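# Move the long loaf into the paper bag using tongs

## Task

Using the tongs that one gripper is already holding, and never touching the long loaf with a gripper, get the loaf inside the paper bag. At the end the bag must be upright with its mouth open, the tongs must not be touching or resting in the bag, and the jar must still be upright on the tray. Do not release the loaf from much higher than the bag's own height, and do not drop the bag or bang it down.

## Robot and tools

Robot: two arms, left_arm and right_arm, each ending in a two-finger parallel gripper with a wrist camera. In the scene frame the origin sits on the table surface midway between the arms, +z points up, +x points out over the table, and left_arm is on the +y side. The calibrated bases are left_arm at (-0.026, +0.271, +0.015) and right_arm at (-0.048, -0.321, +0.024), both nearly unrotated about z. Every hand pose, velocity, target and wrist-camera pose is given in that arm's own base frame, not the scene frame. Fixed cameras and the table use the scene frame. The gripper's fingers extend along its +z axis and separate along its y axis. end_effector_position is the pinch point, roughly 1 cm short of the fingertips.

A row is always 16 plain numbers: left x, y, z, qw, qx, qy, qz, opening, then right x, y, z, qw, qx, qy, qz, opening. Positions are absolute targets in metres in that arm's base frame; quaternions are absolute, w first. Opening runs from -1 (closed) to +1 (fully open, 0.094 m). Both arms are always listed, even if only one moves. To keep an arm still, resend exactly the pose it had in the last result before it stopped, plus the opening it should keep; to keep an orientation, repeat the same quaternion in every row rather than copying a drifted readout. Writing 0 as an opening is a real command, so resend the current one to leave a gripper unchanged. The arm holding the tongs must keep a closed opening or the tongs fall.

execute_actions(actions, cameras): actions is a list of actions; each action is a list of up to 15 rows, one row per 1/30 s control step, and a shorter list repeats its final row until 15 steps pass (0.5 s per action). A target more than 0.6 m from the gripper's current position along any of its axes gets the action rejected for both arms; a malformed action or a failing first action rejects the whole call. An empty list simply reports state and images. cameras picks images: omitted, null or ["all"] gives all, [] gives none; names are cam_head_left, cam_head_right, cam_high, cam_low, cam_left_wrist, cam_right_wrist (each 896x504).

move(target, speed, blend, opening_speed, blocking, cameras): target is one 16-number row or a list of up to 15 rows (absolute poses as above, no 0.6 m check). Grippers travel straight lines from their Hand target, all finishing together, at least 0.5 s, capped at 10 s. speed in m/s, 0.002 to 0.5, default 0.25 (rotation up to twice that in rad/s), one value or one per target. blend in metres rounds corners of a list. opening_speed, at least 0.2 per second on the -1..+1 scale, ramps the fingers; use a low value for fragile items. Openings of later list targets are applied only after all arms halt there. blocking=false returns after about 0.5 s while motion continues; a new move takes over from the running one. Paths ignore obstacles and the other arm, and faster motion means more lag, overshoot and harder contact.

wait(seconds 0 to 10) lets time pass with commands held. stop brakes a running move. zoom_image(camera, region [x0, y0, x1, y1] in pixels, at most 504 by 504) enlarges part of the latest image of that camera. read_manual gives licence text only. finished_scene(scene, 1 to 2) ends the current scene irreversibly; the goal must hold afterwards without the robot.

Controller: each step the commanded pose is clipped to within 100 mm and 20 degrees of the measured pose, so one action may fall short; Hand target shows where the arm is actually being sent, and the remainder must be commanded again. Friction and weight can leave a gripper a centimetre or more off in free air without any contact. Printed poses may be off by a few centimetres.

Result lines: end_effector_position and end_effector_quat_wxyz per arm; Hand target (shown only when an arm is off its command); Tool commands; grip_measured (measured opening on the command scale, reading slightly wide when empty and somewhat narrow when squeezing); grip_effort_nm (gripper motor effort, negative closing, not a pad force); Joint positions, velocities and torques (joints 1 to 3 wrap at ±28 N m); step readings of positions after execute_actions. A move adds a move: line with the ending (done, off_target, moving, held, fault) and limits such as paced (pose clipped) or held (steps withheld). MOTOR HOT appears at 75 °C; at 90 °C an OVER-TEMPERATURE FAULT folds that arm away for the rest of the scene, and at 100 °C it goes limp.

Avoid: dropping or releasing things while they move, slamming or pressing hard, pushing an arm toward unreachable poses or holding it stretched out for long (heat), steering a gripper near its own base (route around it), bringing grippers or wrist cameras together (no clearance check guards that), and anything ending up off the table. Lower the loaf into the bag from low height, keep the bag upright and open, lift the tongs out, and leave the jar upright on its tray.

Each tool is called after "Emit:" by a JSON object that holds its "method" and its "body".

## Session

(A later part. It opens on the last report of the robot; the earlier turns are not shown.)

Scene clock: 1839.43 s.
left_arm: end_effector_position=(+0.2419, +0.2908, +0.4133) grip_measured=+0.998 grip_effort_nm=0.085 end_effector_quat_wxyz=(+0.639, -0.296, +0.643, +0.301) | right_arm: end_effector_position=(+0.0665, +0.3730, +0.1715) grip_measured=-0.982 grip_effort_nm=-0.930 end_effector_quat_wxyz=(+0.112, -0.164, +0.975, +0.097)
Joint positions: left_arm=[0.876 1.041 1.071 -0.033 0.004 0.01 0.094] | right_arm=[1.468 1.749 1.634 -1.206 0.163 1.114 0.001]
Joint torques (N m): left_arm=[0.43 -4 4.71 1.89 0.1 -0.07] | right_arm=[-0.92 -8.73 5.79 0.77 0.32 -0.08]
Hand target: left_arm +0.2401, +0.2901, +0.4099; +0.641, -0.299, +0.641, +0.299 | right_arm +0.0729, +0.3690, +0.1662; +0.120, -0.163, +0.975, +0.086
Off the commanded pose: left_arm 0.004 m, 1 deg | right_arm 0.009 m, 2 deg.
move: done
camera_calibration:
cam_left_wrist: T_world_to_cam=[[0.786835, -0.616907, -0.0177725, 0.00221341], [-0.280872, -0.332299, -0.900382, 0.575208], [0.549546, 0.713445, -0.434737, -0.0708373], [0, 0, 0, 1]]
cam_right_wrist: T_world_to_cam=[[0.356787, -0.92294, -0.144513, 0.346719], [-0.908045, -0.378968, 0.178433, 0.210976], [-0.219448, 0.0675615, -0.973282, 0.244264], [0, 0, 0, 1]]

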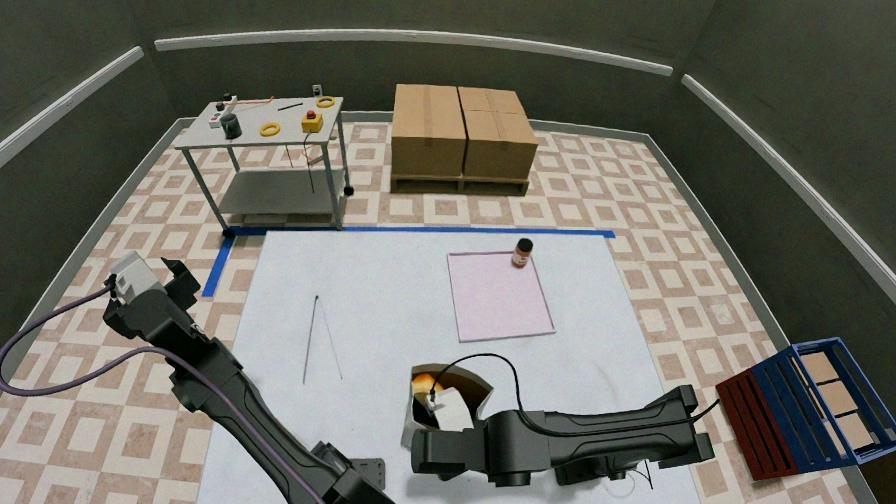

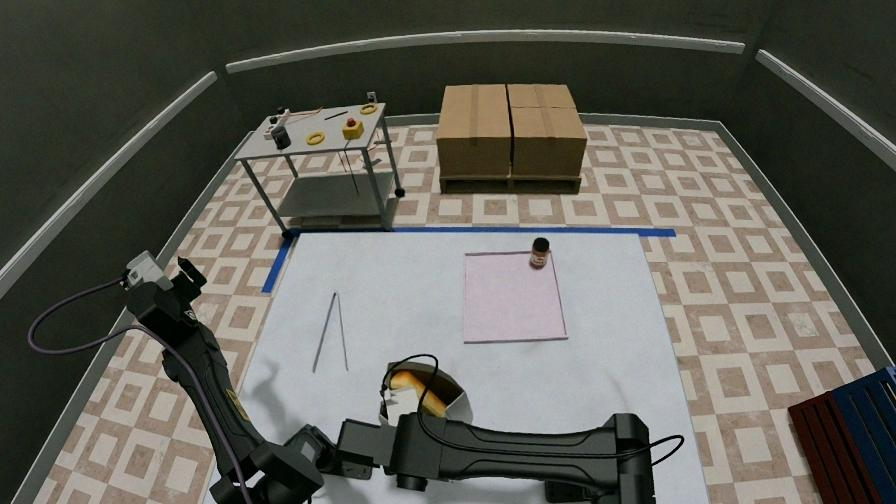

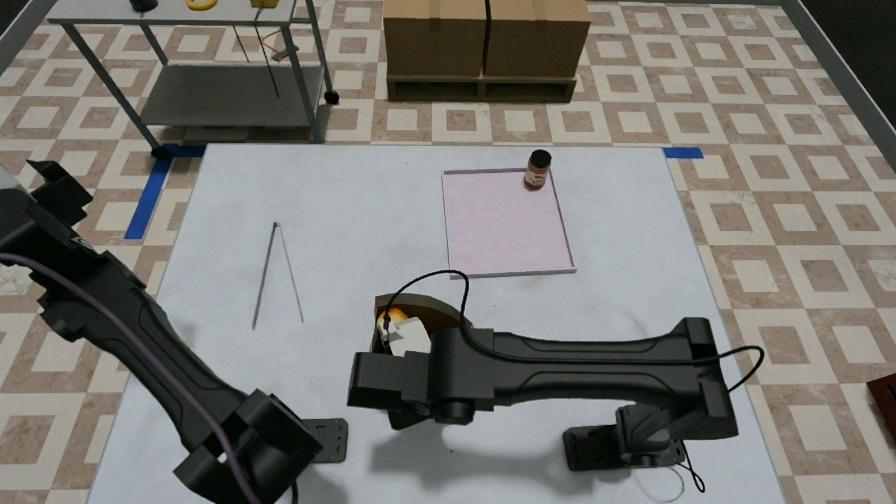

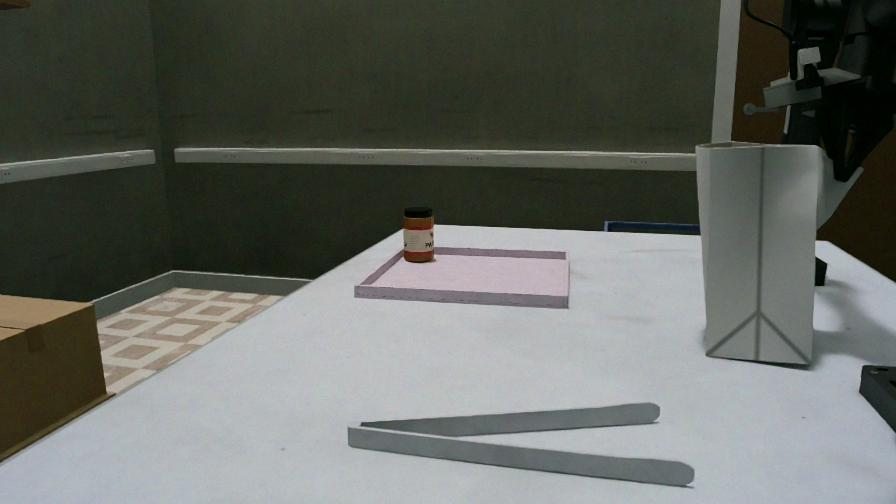

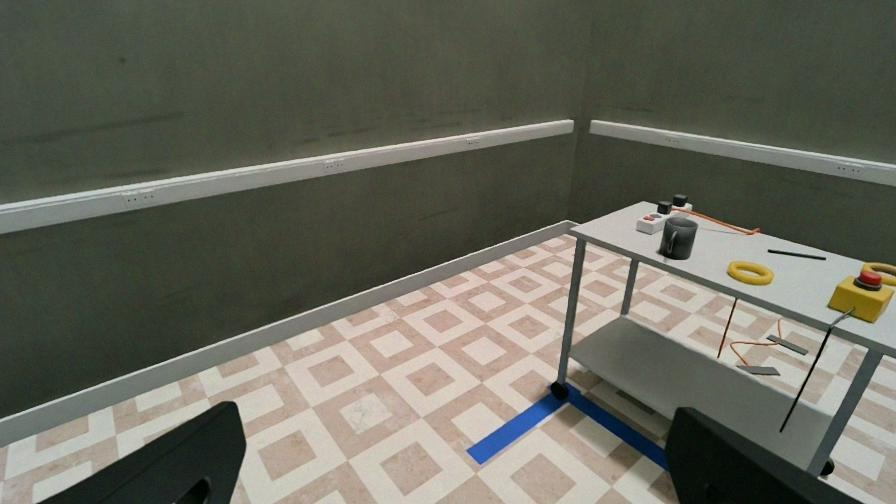

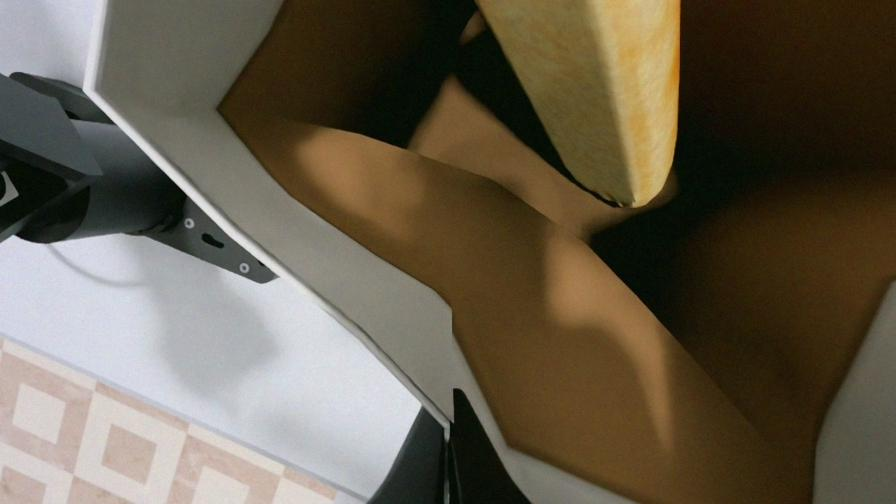

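Emit:
{"method": "move", "body": {"target": [[0.24,0.29,0.41,0.6409,-0.2988,0.6409,0.2988,1.0,0.073,0.369,0.166,0.1203,-0.1632,0.9755,0.0858,-0.6]], "opening_speed": 0.2}}

Emit:
{"method": "zoom_image", "body": {"camera": "cam_low", "region": [500, 50, 896, 404]}}

Scene clock: 1849.73 s.
left_arm: end_effector_position=(+0.2419, +0.2908, +0.4133) grip_measured=+0.998 grip_effort_nm=0.090 end_effector_quat_wxyz=(+0.639, -0.296, +0.643, +0.301) | right_arm: end_effector_position=(+0.0666, +0.3740, +0.1718) grip_measured=-0.603 grip_effort_nm=0.149 end_effector_quat_wxyz=(+0.113, -0.165, +0.975, +0.099)
Joint positions: left_arm=[0.876 1.041 1.071 -0.033 0.004 0.01 0.094] | right_arm=[1.468 1.749 1.634 -1.201 0.163 1.113 0.019]
Joint torques (N m): left_arm=[0.46 -3.99 4.81 1.9 0.03 -0.06] | right_arm=[-0.91 -8.75 5.79 0.73 0.32 -0.08]
Hand target: left_arm +0.2401, +0.2901, +0.4099; +0.641, -0.299, +0.641, +0.299 | right_arm +0.0729, +0.3690, +0.1662; +0.120, -0.163, +0.975, +0.086
Off the commanded pose: left_arm 0.004 m, 1 deg | right_arm 0.010 m, 2 deg.
move: done
camera_calibration:
cam_left_wrist: T_world_to_cam=[[0.786835, -0.616907, -0.0177725, 0.00221341], [-0.280872, -0.332299, -0.900382, 0.575208], [0.549546, 0.713445, -0.434737, -0.0708373], [0, 0, 0, 1]]
cam_right_wrist: T_world_to_cam=[[0.358246, -0.921851, -0.147822, 0.347702], [-0.907629, -0.380981, 0.176248, 0.212501], [-0.218792, 0.0710272, -0.973183, 0.243112], [0, 0, 0, 1]]

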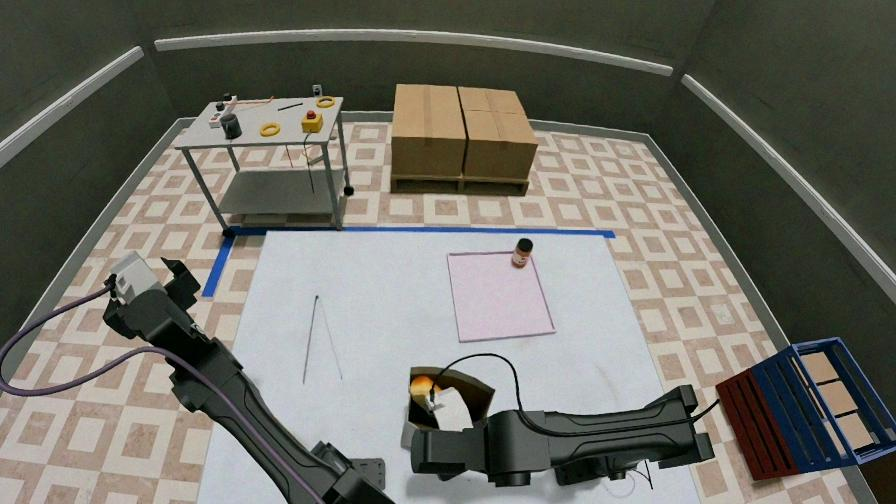

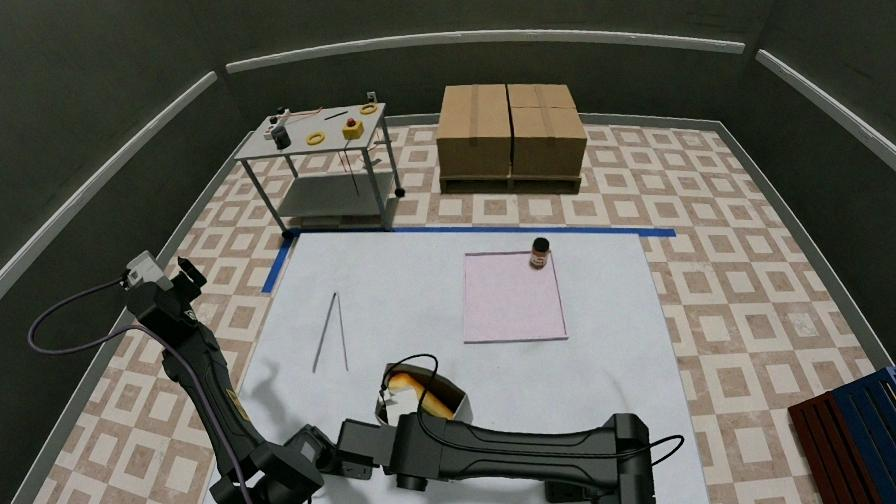

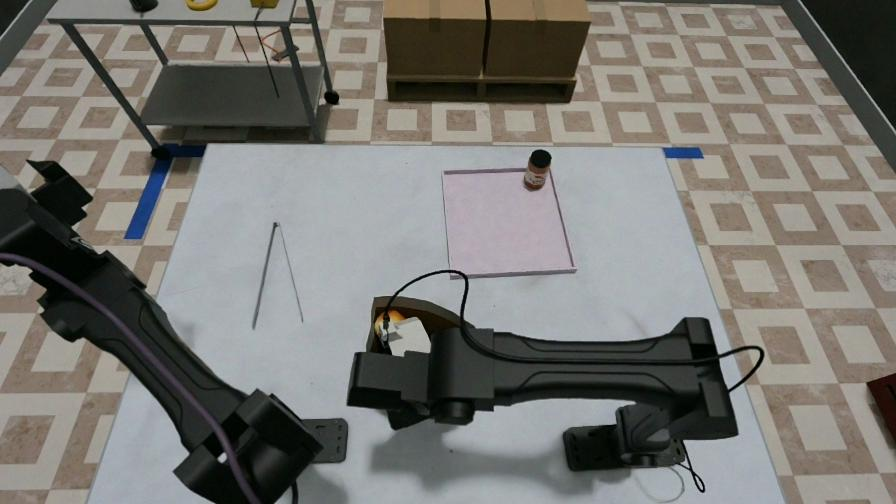

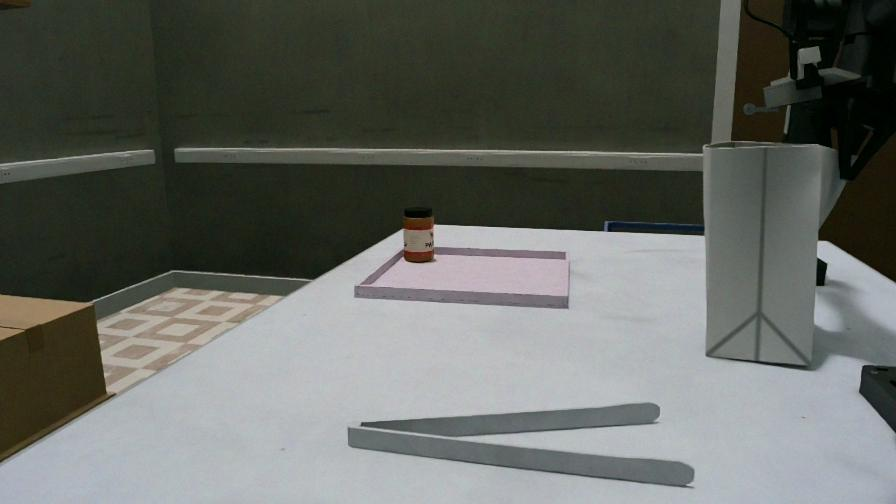

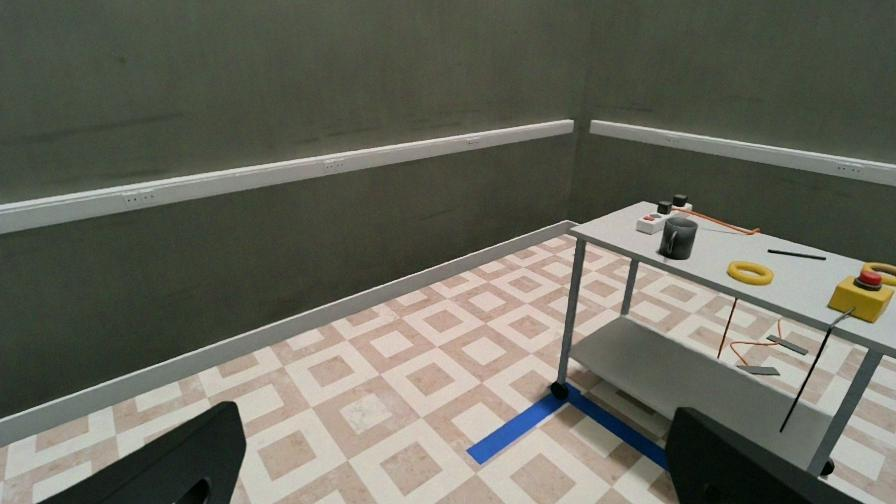

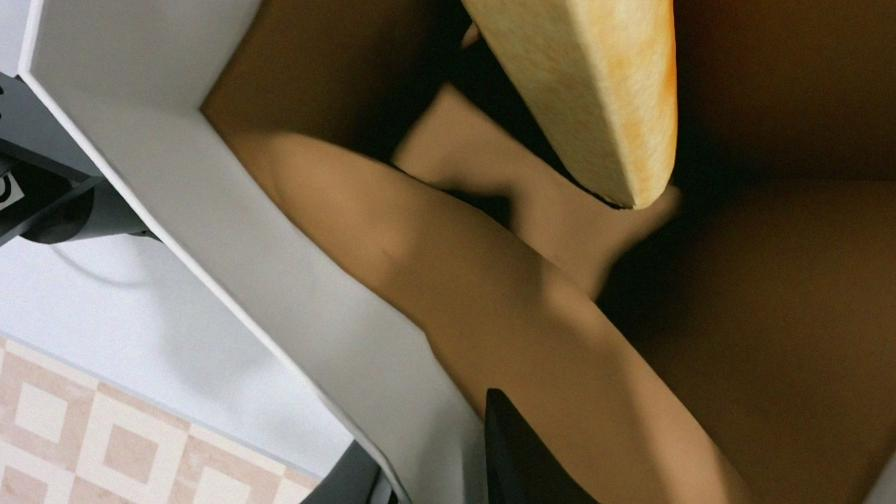

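Scaled by 1.273.

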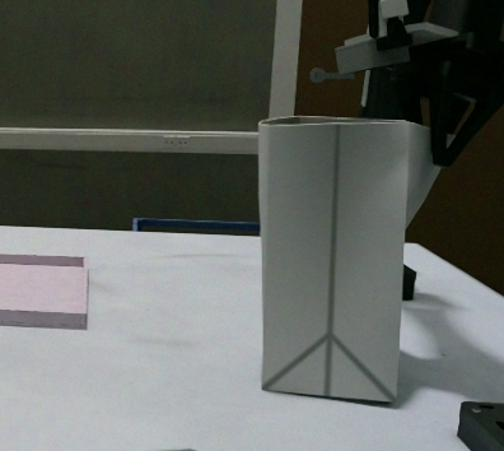

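Emit:
{"method": "move", "body": {"target": [[0.24,0.29,0.41,0.6409,-0.2988,0.6409,0.2988,1.0,0.062,0.366,0.21,0.1203,-0.1632,0.9755,0.0858,-0.6],[0.24,0.29,0.41,0.6409,-0.2988,0.6409,0.2988,1.0,0.052,0.35,0.31,0.1203,-0.1632,0.9755,0.0858,-0.6]], "speed": [0.03,0.08], "blend": 0.01}}

Emit:
{"method": "zoom_image", "body": {"camera": "cam_low", "region": [500, 50, 896, 404]}}

Scene clock: 1863.60 s.
left_arm: end_effector_position=(+0.2419, +0.2908, +0.4133) grip_measured=+0.998 grip_effort_nm=0.085 end_effector_quat_wxyz=(+0.639, -0.296, +0.643, +0.301) | right_arm: end_effector_position=(+0.0517, +0.3559, +0.2991) grip_measured=-0.603 grip_effort_nm=0.149 end_effector_quat_wxyz=(+0.134, -0.164, +0.962, +0.171)
Joint positions: left_arm=[0.876 1.041 1.071 -0.033 0.004 0.01 0.094] | right_arm=[1.513 1.709 2.083 -1.544 0.181 1.139 0.019]
Joint torques (N m): left_arm=[0.47 -4.04 4.77 1.88 0.05 -0.03] | right_arm=[0.75 -9.1 8.14 0.84 0.33 -0.09]
Hand target: left_arm +0.2401, +0.2901, +0.4099; +0.641, -0.299, +0.641, +0.299 | right_arm +0.0521, +0.3500, +0.3093; +0.146, -0.168, +0.959, +0.176
Off the commanded pose: left_arm 0.004 m, 1 deg | right_arm 0.012 m, 10 deg.
joint sent to its limit (right arm) — joint 4 (wrist pitch), lower limit. The joint targets are off in orientation, not in position.
move: off_target (right_arm)
camera_calibration:
cam_left_wrist: T_world_to_cam=[[0.786835, -0.616907, -0.0177725, 0.00221341], [-0.280872, -0.332299, -0.900382, 0.575208], [0.549546, 0.713445, -0.434737, -0.0708373], [0, 0, 0, 1]]
cam_right_wrist: T_world_to_cam=[[0.375814, -0.884911, -0.275129, 0.379174], [-0.904654, -0.414701, 0.0981063, 0.204792], [-0.200912, 0.212027, -0.956389, 0.308967], [0, 0, 0, 1]]

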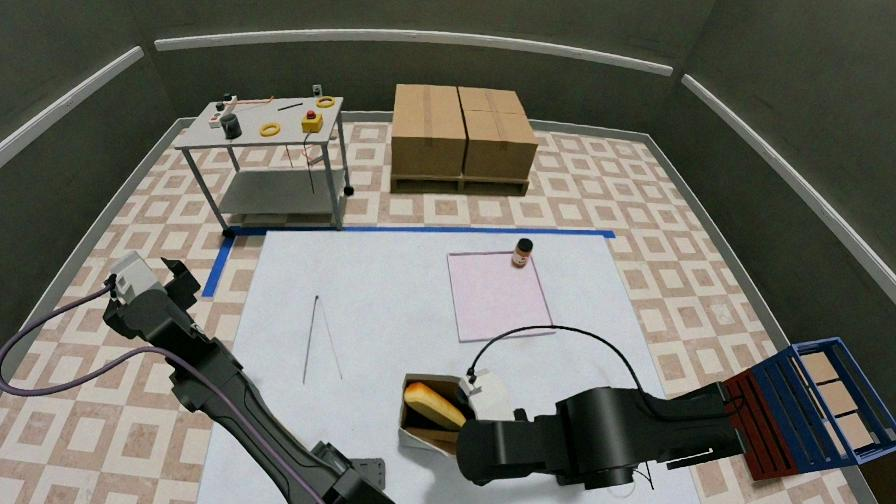

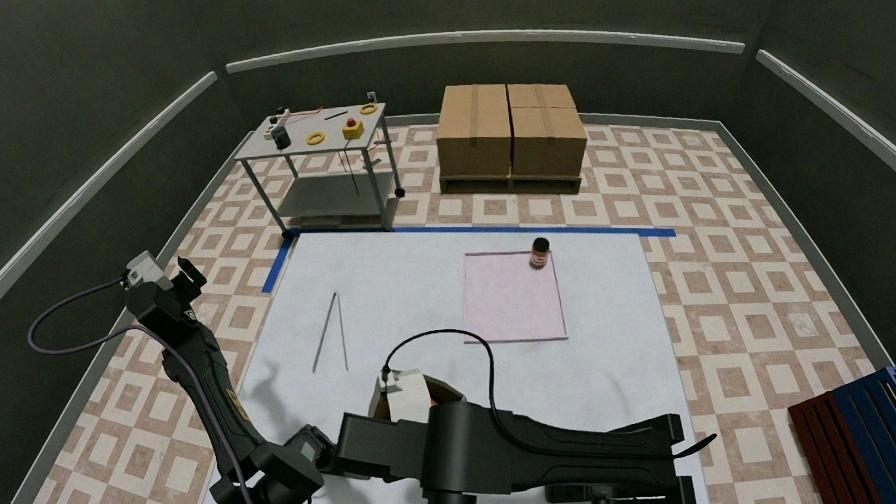

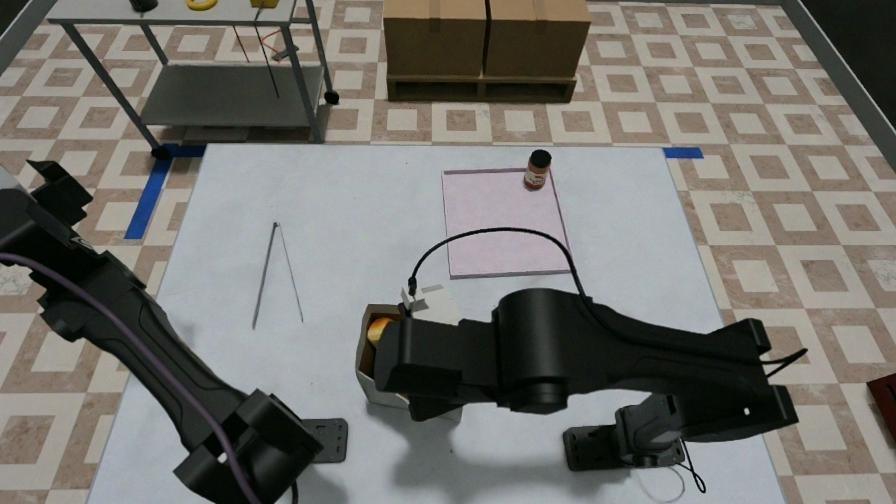

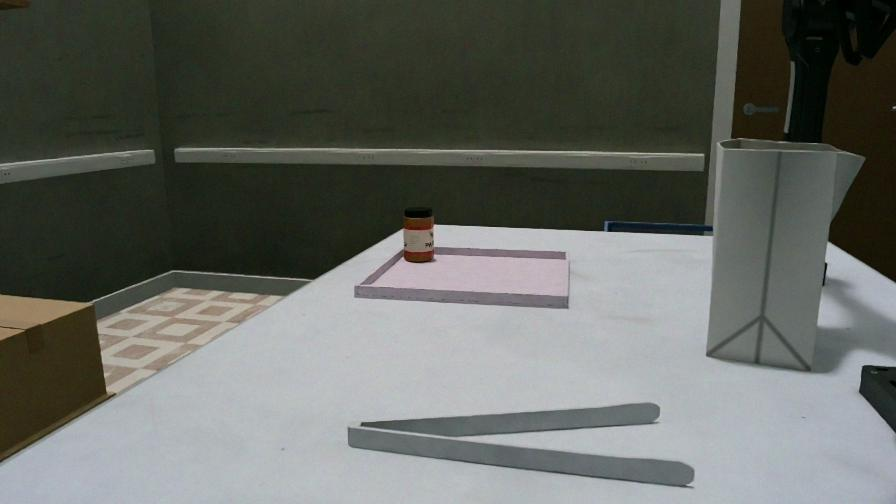

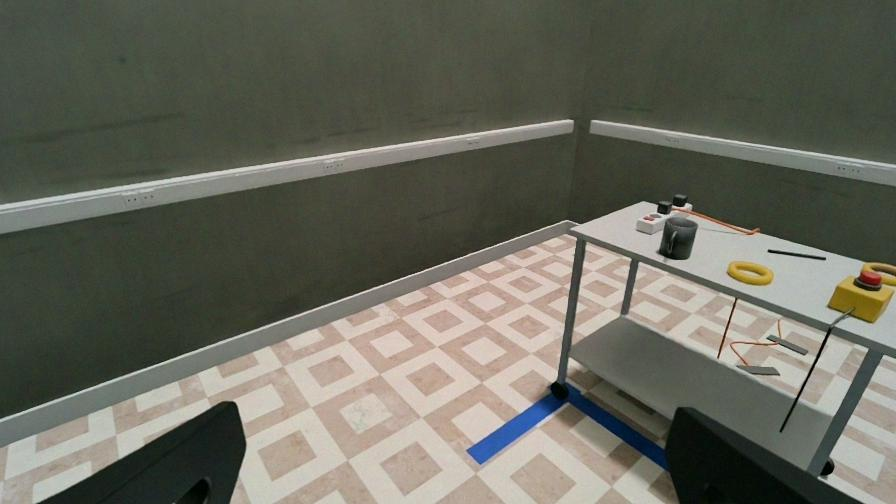

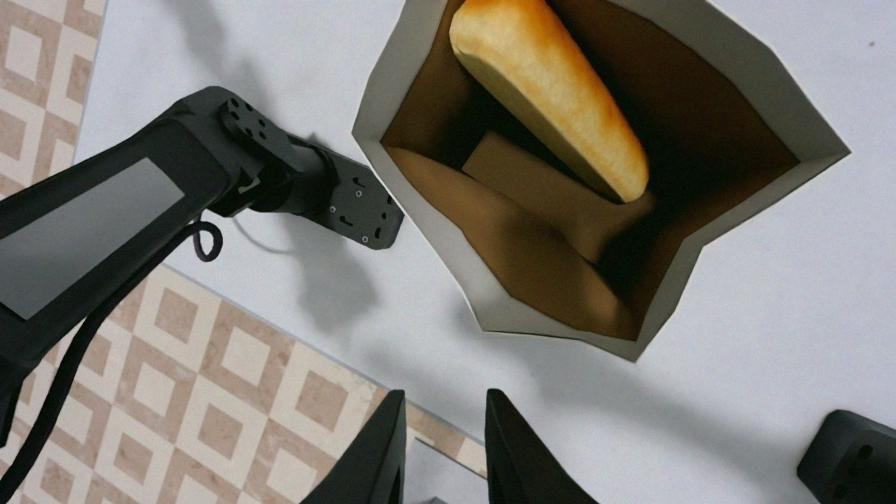

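Scaled by 1.273.

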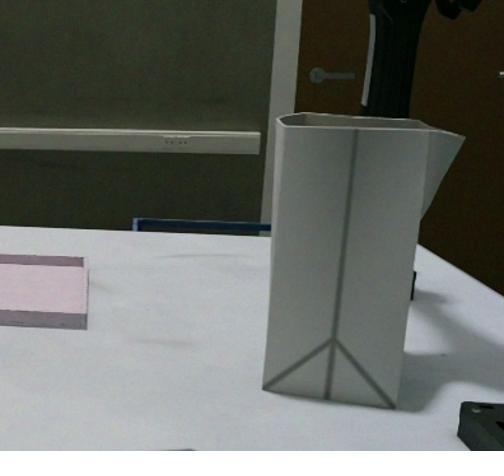

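Emit:
{"method": "move", "body": {"target": [0.24,0.29,0.41,0.6409,-0.2988,0.6409,0.2988,1.0,0.21,0.16,0.34,0.03,0.2272,0.9651,0.1271,-0.6], "speed": 0.12}}

Emit:
{"method": "zoom_image", "body": {"camera": "cam_low", "region": [500, 50, 896, 404]}}

Scene clock: 1872.70 s.
left_arm: end_effector_position=(+0.2419, +0.2908, +0.4133) grip_measured=+0.998 grip_effort_nm=0.085 end_effector_quat_wxyz=(+0.639, -0.296, +0.643, +0.301) | right_arm: end_effector_position=(+0.2160, +0.1647, +0.3389) grip_measured=-0.603 grip_effort_nm=0.144 end_effector_quat_wxyz=(+0.137, +0.232, +0.933, +0.240)
Joint positions: left_arm=[0.876 1.041 1.071 -0.033 0.004 0.01 0.094] | right_arm=[0.563 1.342 1.864 -1.547 -0.13 1.087 0.019]
Joint torques (N m): left_arm=[0.54 -4.1 4.82 1.86 0.03 -0.06] | right_arm=[-0.81 -4.9 5.2 1.1 -0.14 -0.1]
Hand target: left_arm +0.2401, +0.2901, +0.4099; +0.641, -0.299, +0.641, +0.299 | right_arm +0.2102, +0.1603, +0.3394; +0.135, +0.230, +0.933, +0.240
Off the commanded pose: left_arm 0.004 m, 1 deg | right_arm 0.008 m, 18 deg.
joint sent to its limit (right arm) — joint 4 (wrist pitch), lower limit. The joint targets are off in orientation, not in position.
move: off_target (right_arm)
camera_calibration:
cam_left_wrist: T_world_to_cam=[[0.786835, -0.616907, -0.0177725, 0.00221341], [-0.280872, -0.332299, -0.900382, 0.575208], [0.549546, 0.713445, -0.434737, -0.0708373], [0, 0, 0, 1]]
cam_right_wrist: T_world_to_cam=[[-0.353755, -0.787298, -0.504995, 0.378642], [-0.934639, 0.276665, 0.223399, 0.120457], [-0.0361675, 0.551016, -0.833711, 0.287548], [0, 0, 0, 1]]

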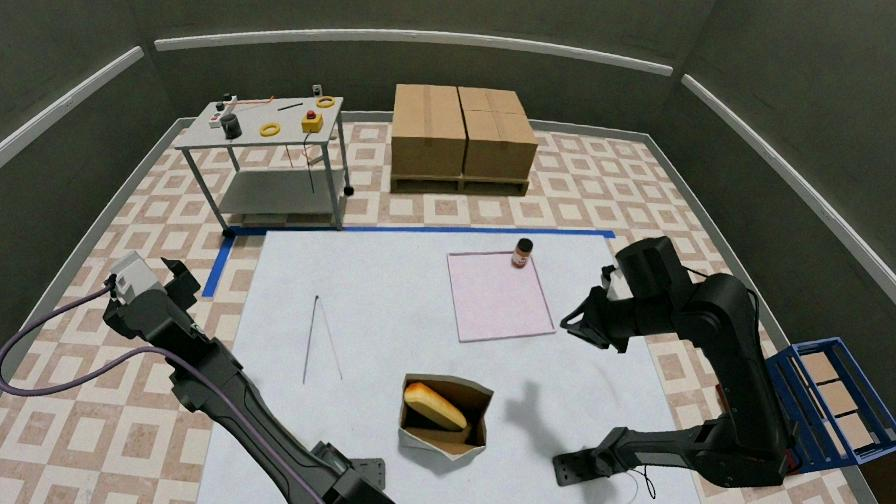

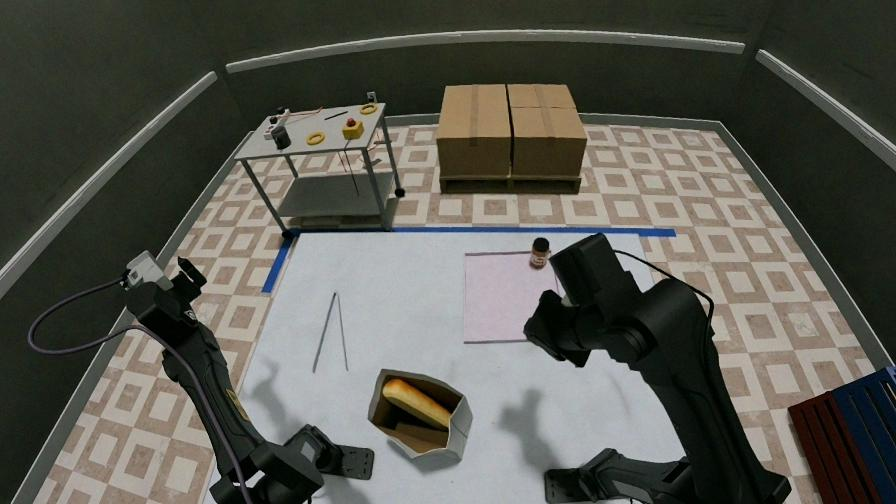

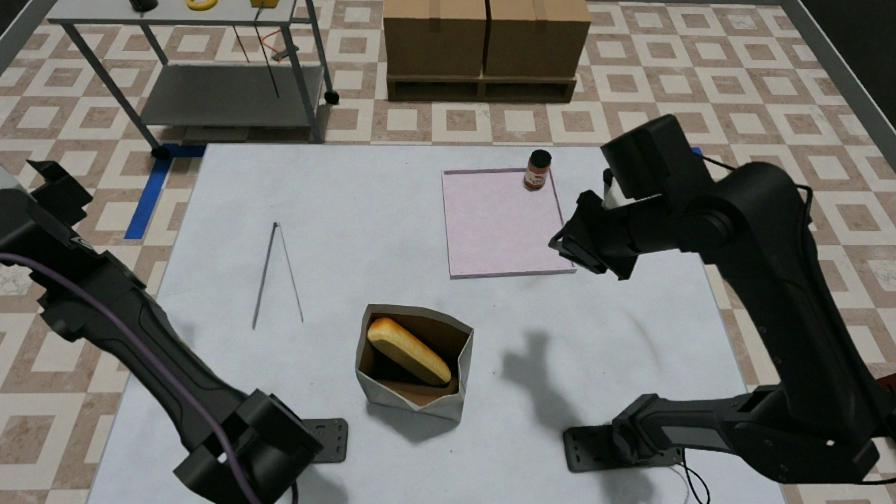

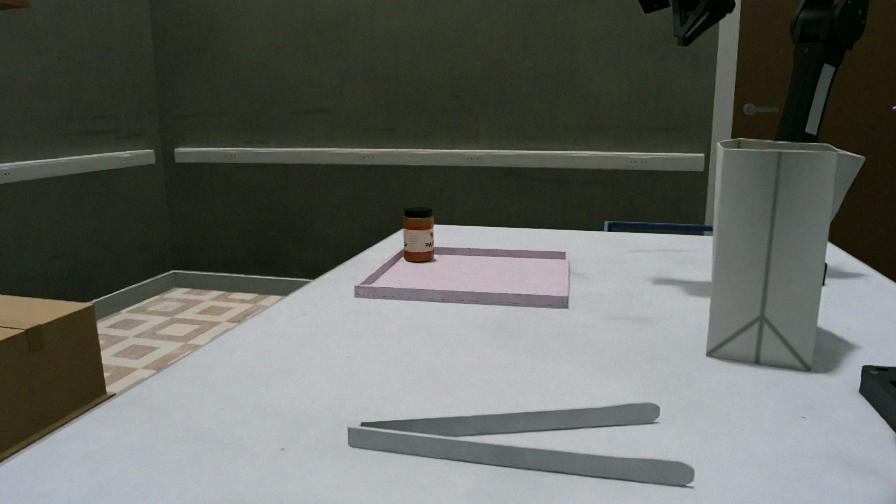

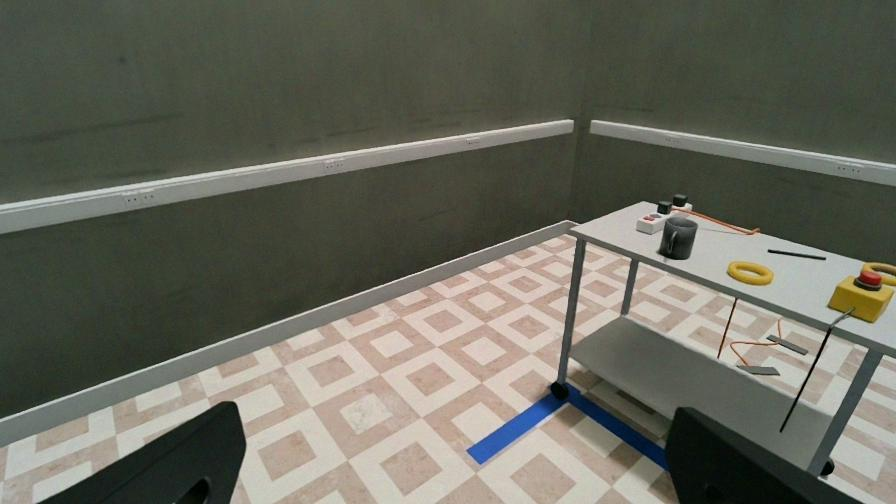

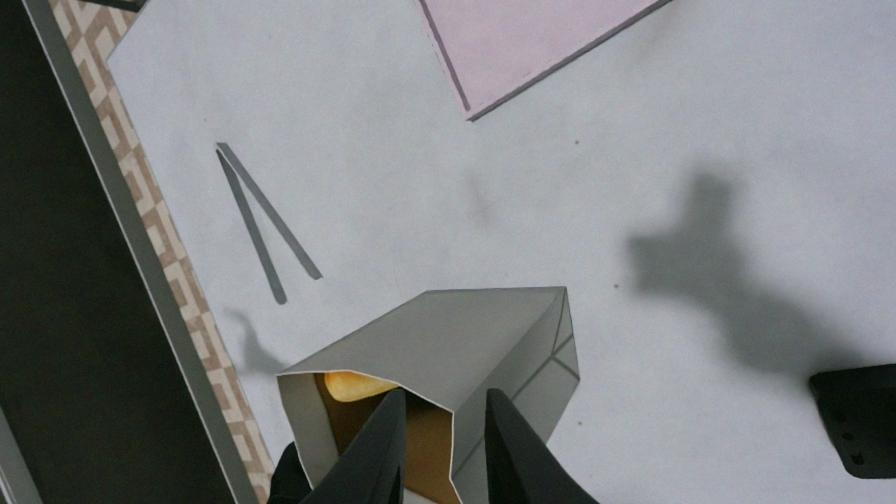

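Scaled by 1.273.

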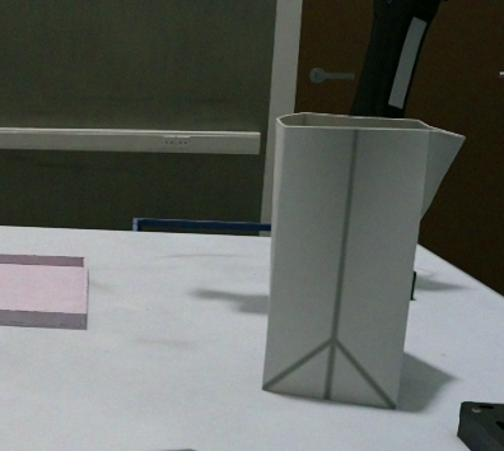

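Excellent: the bag is standing open with the loaf inside, the tongs are clear of it, and the jar is on the tray.

Emit:
{"method": "finished_scene", "body": {"scene": 2}}

The scene is finished: the task was done.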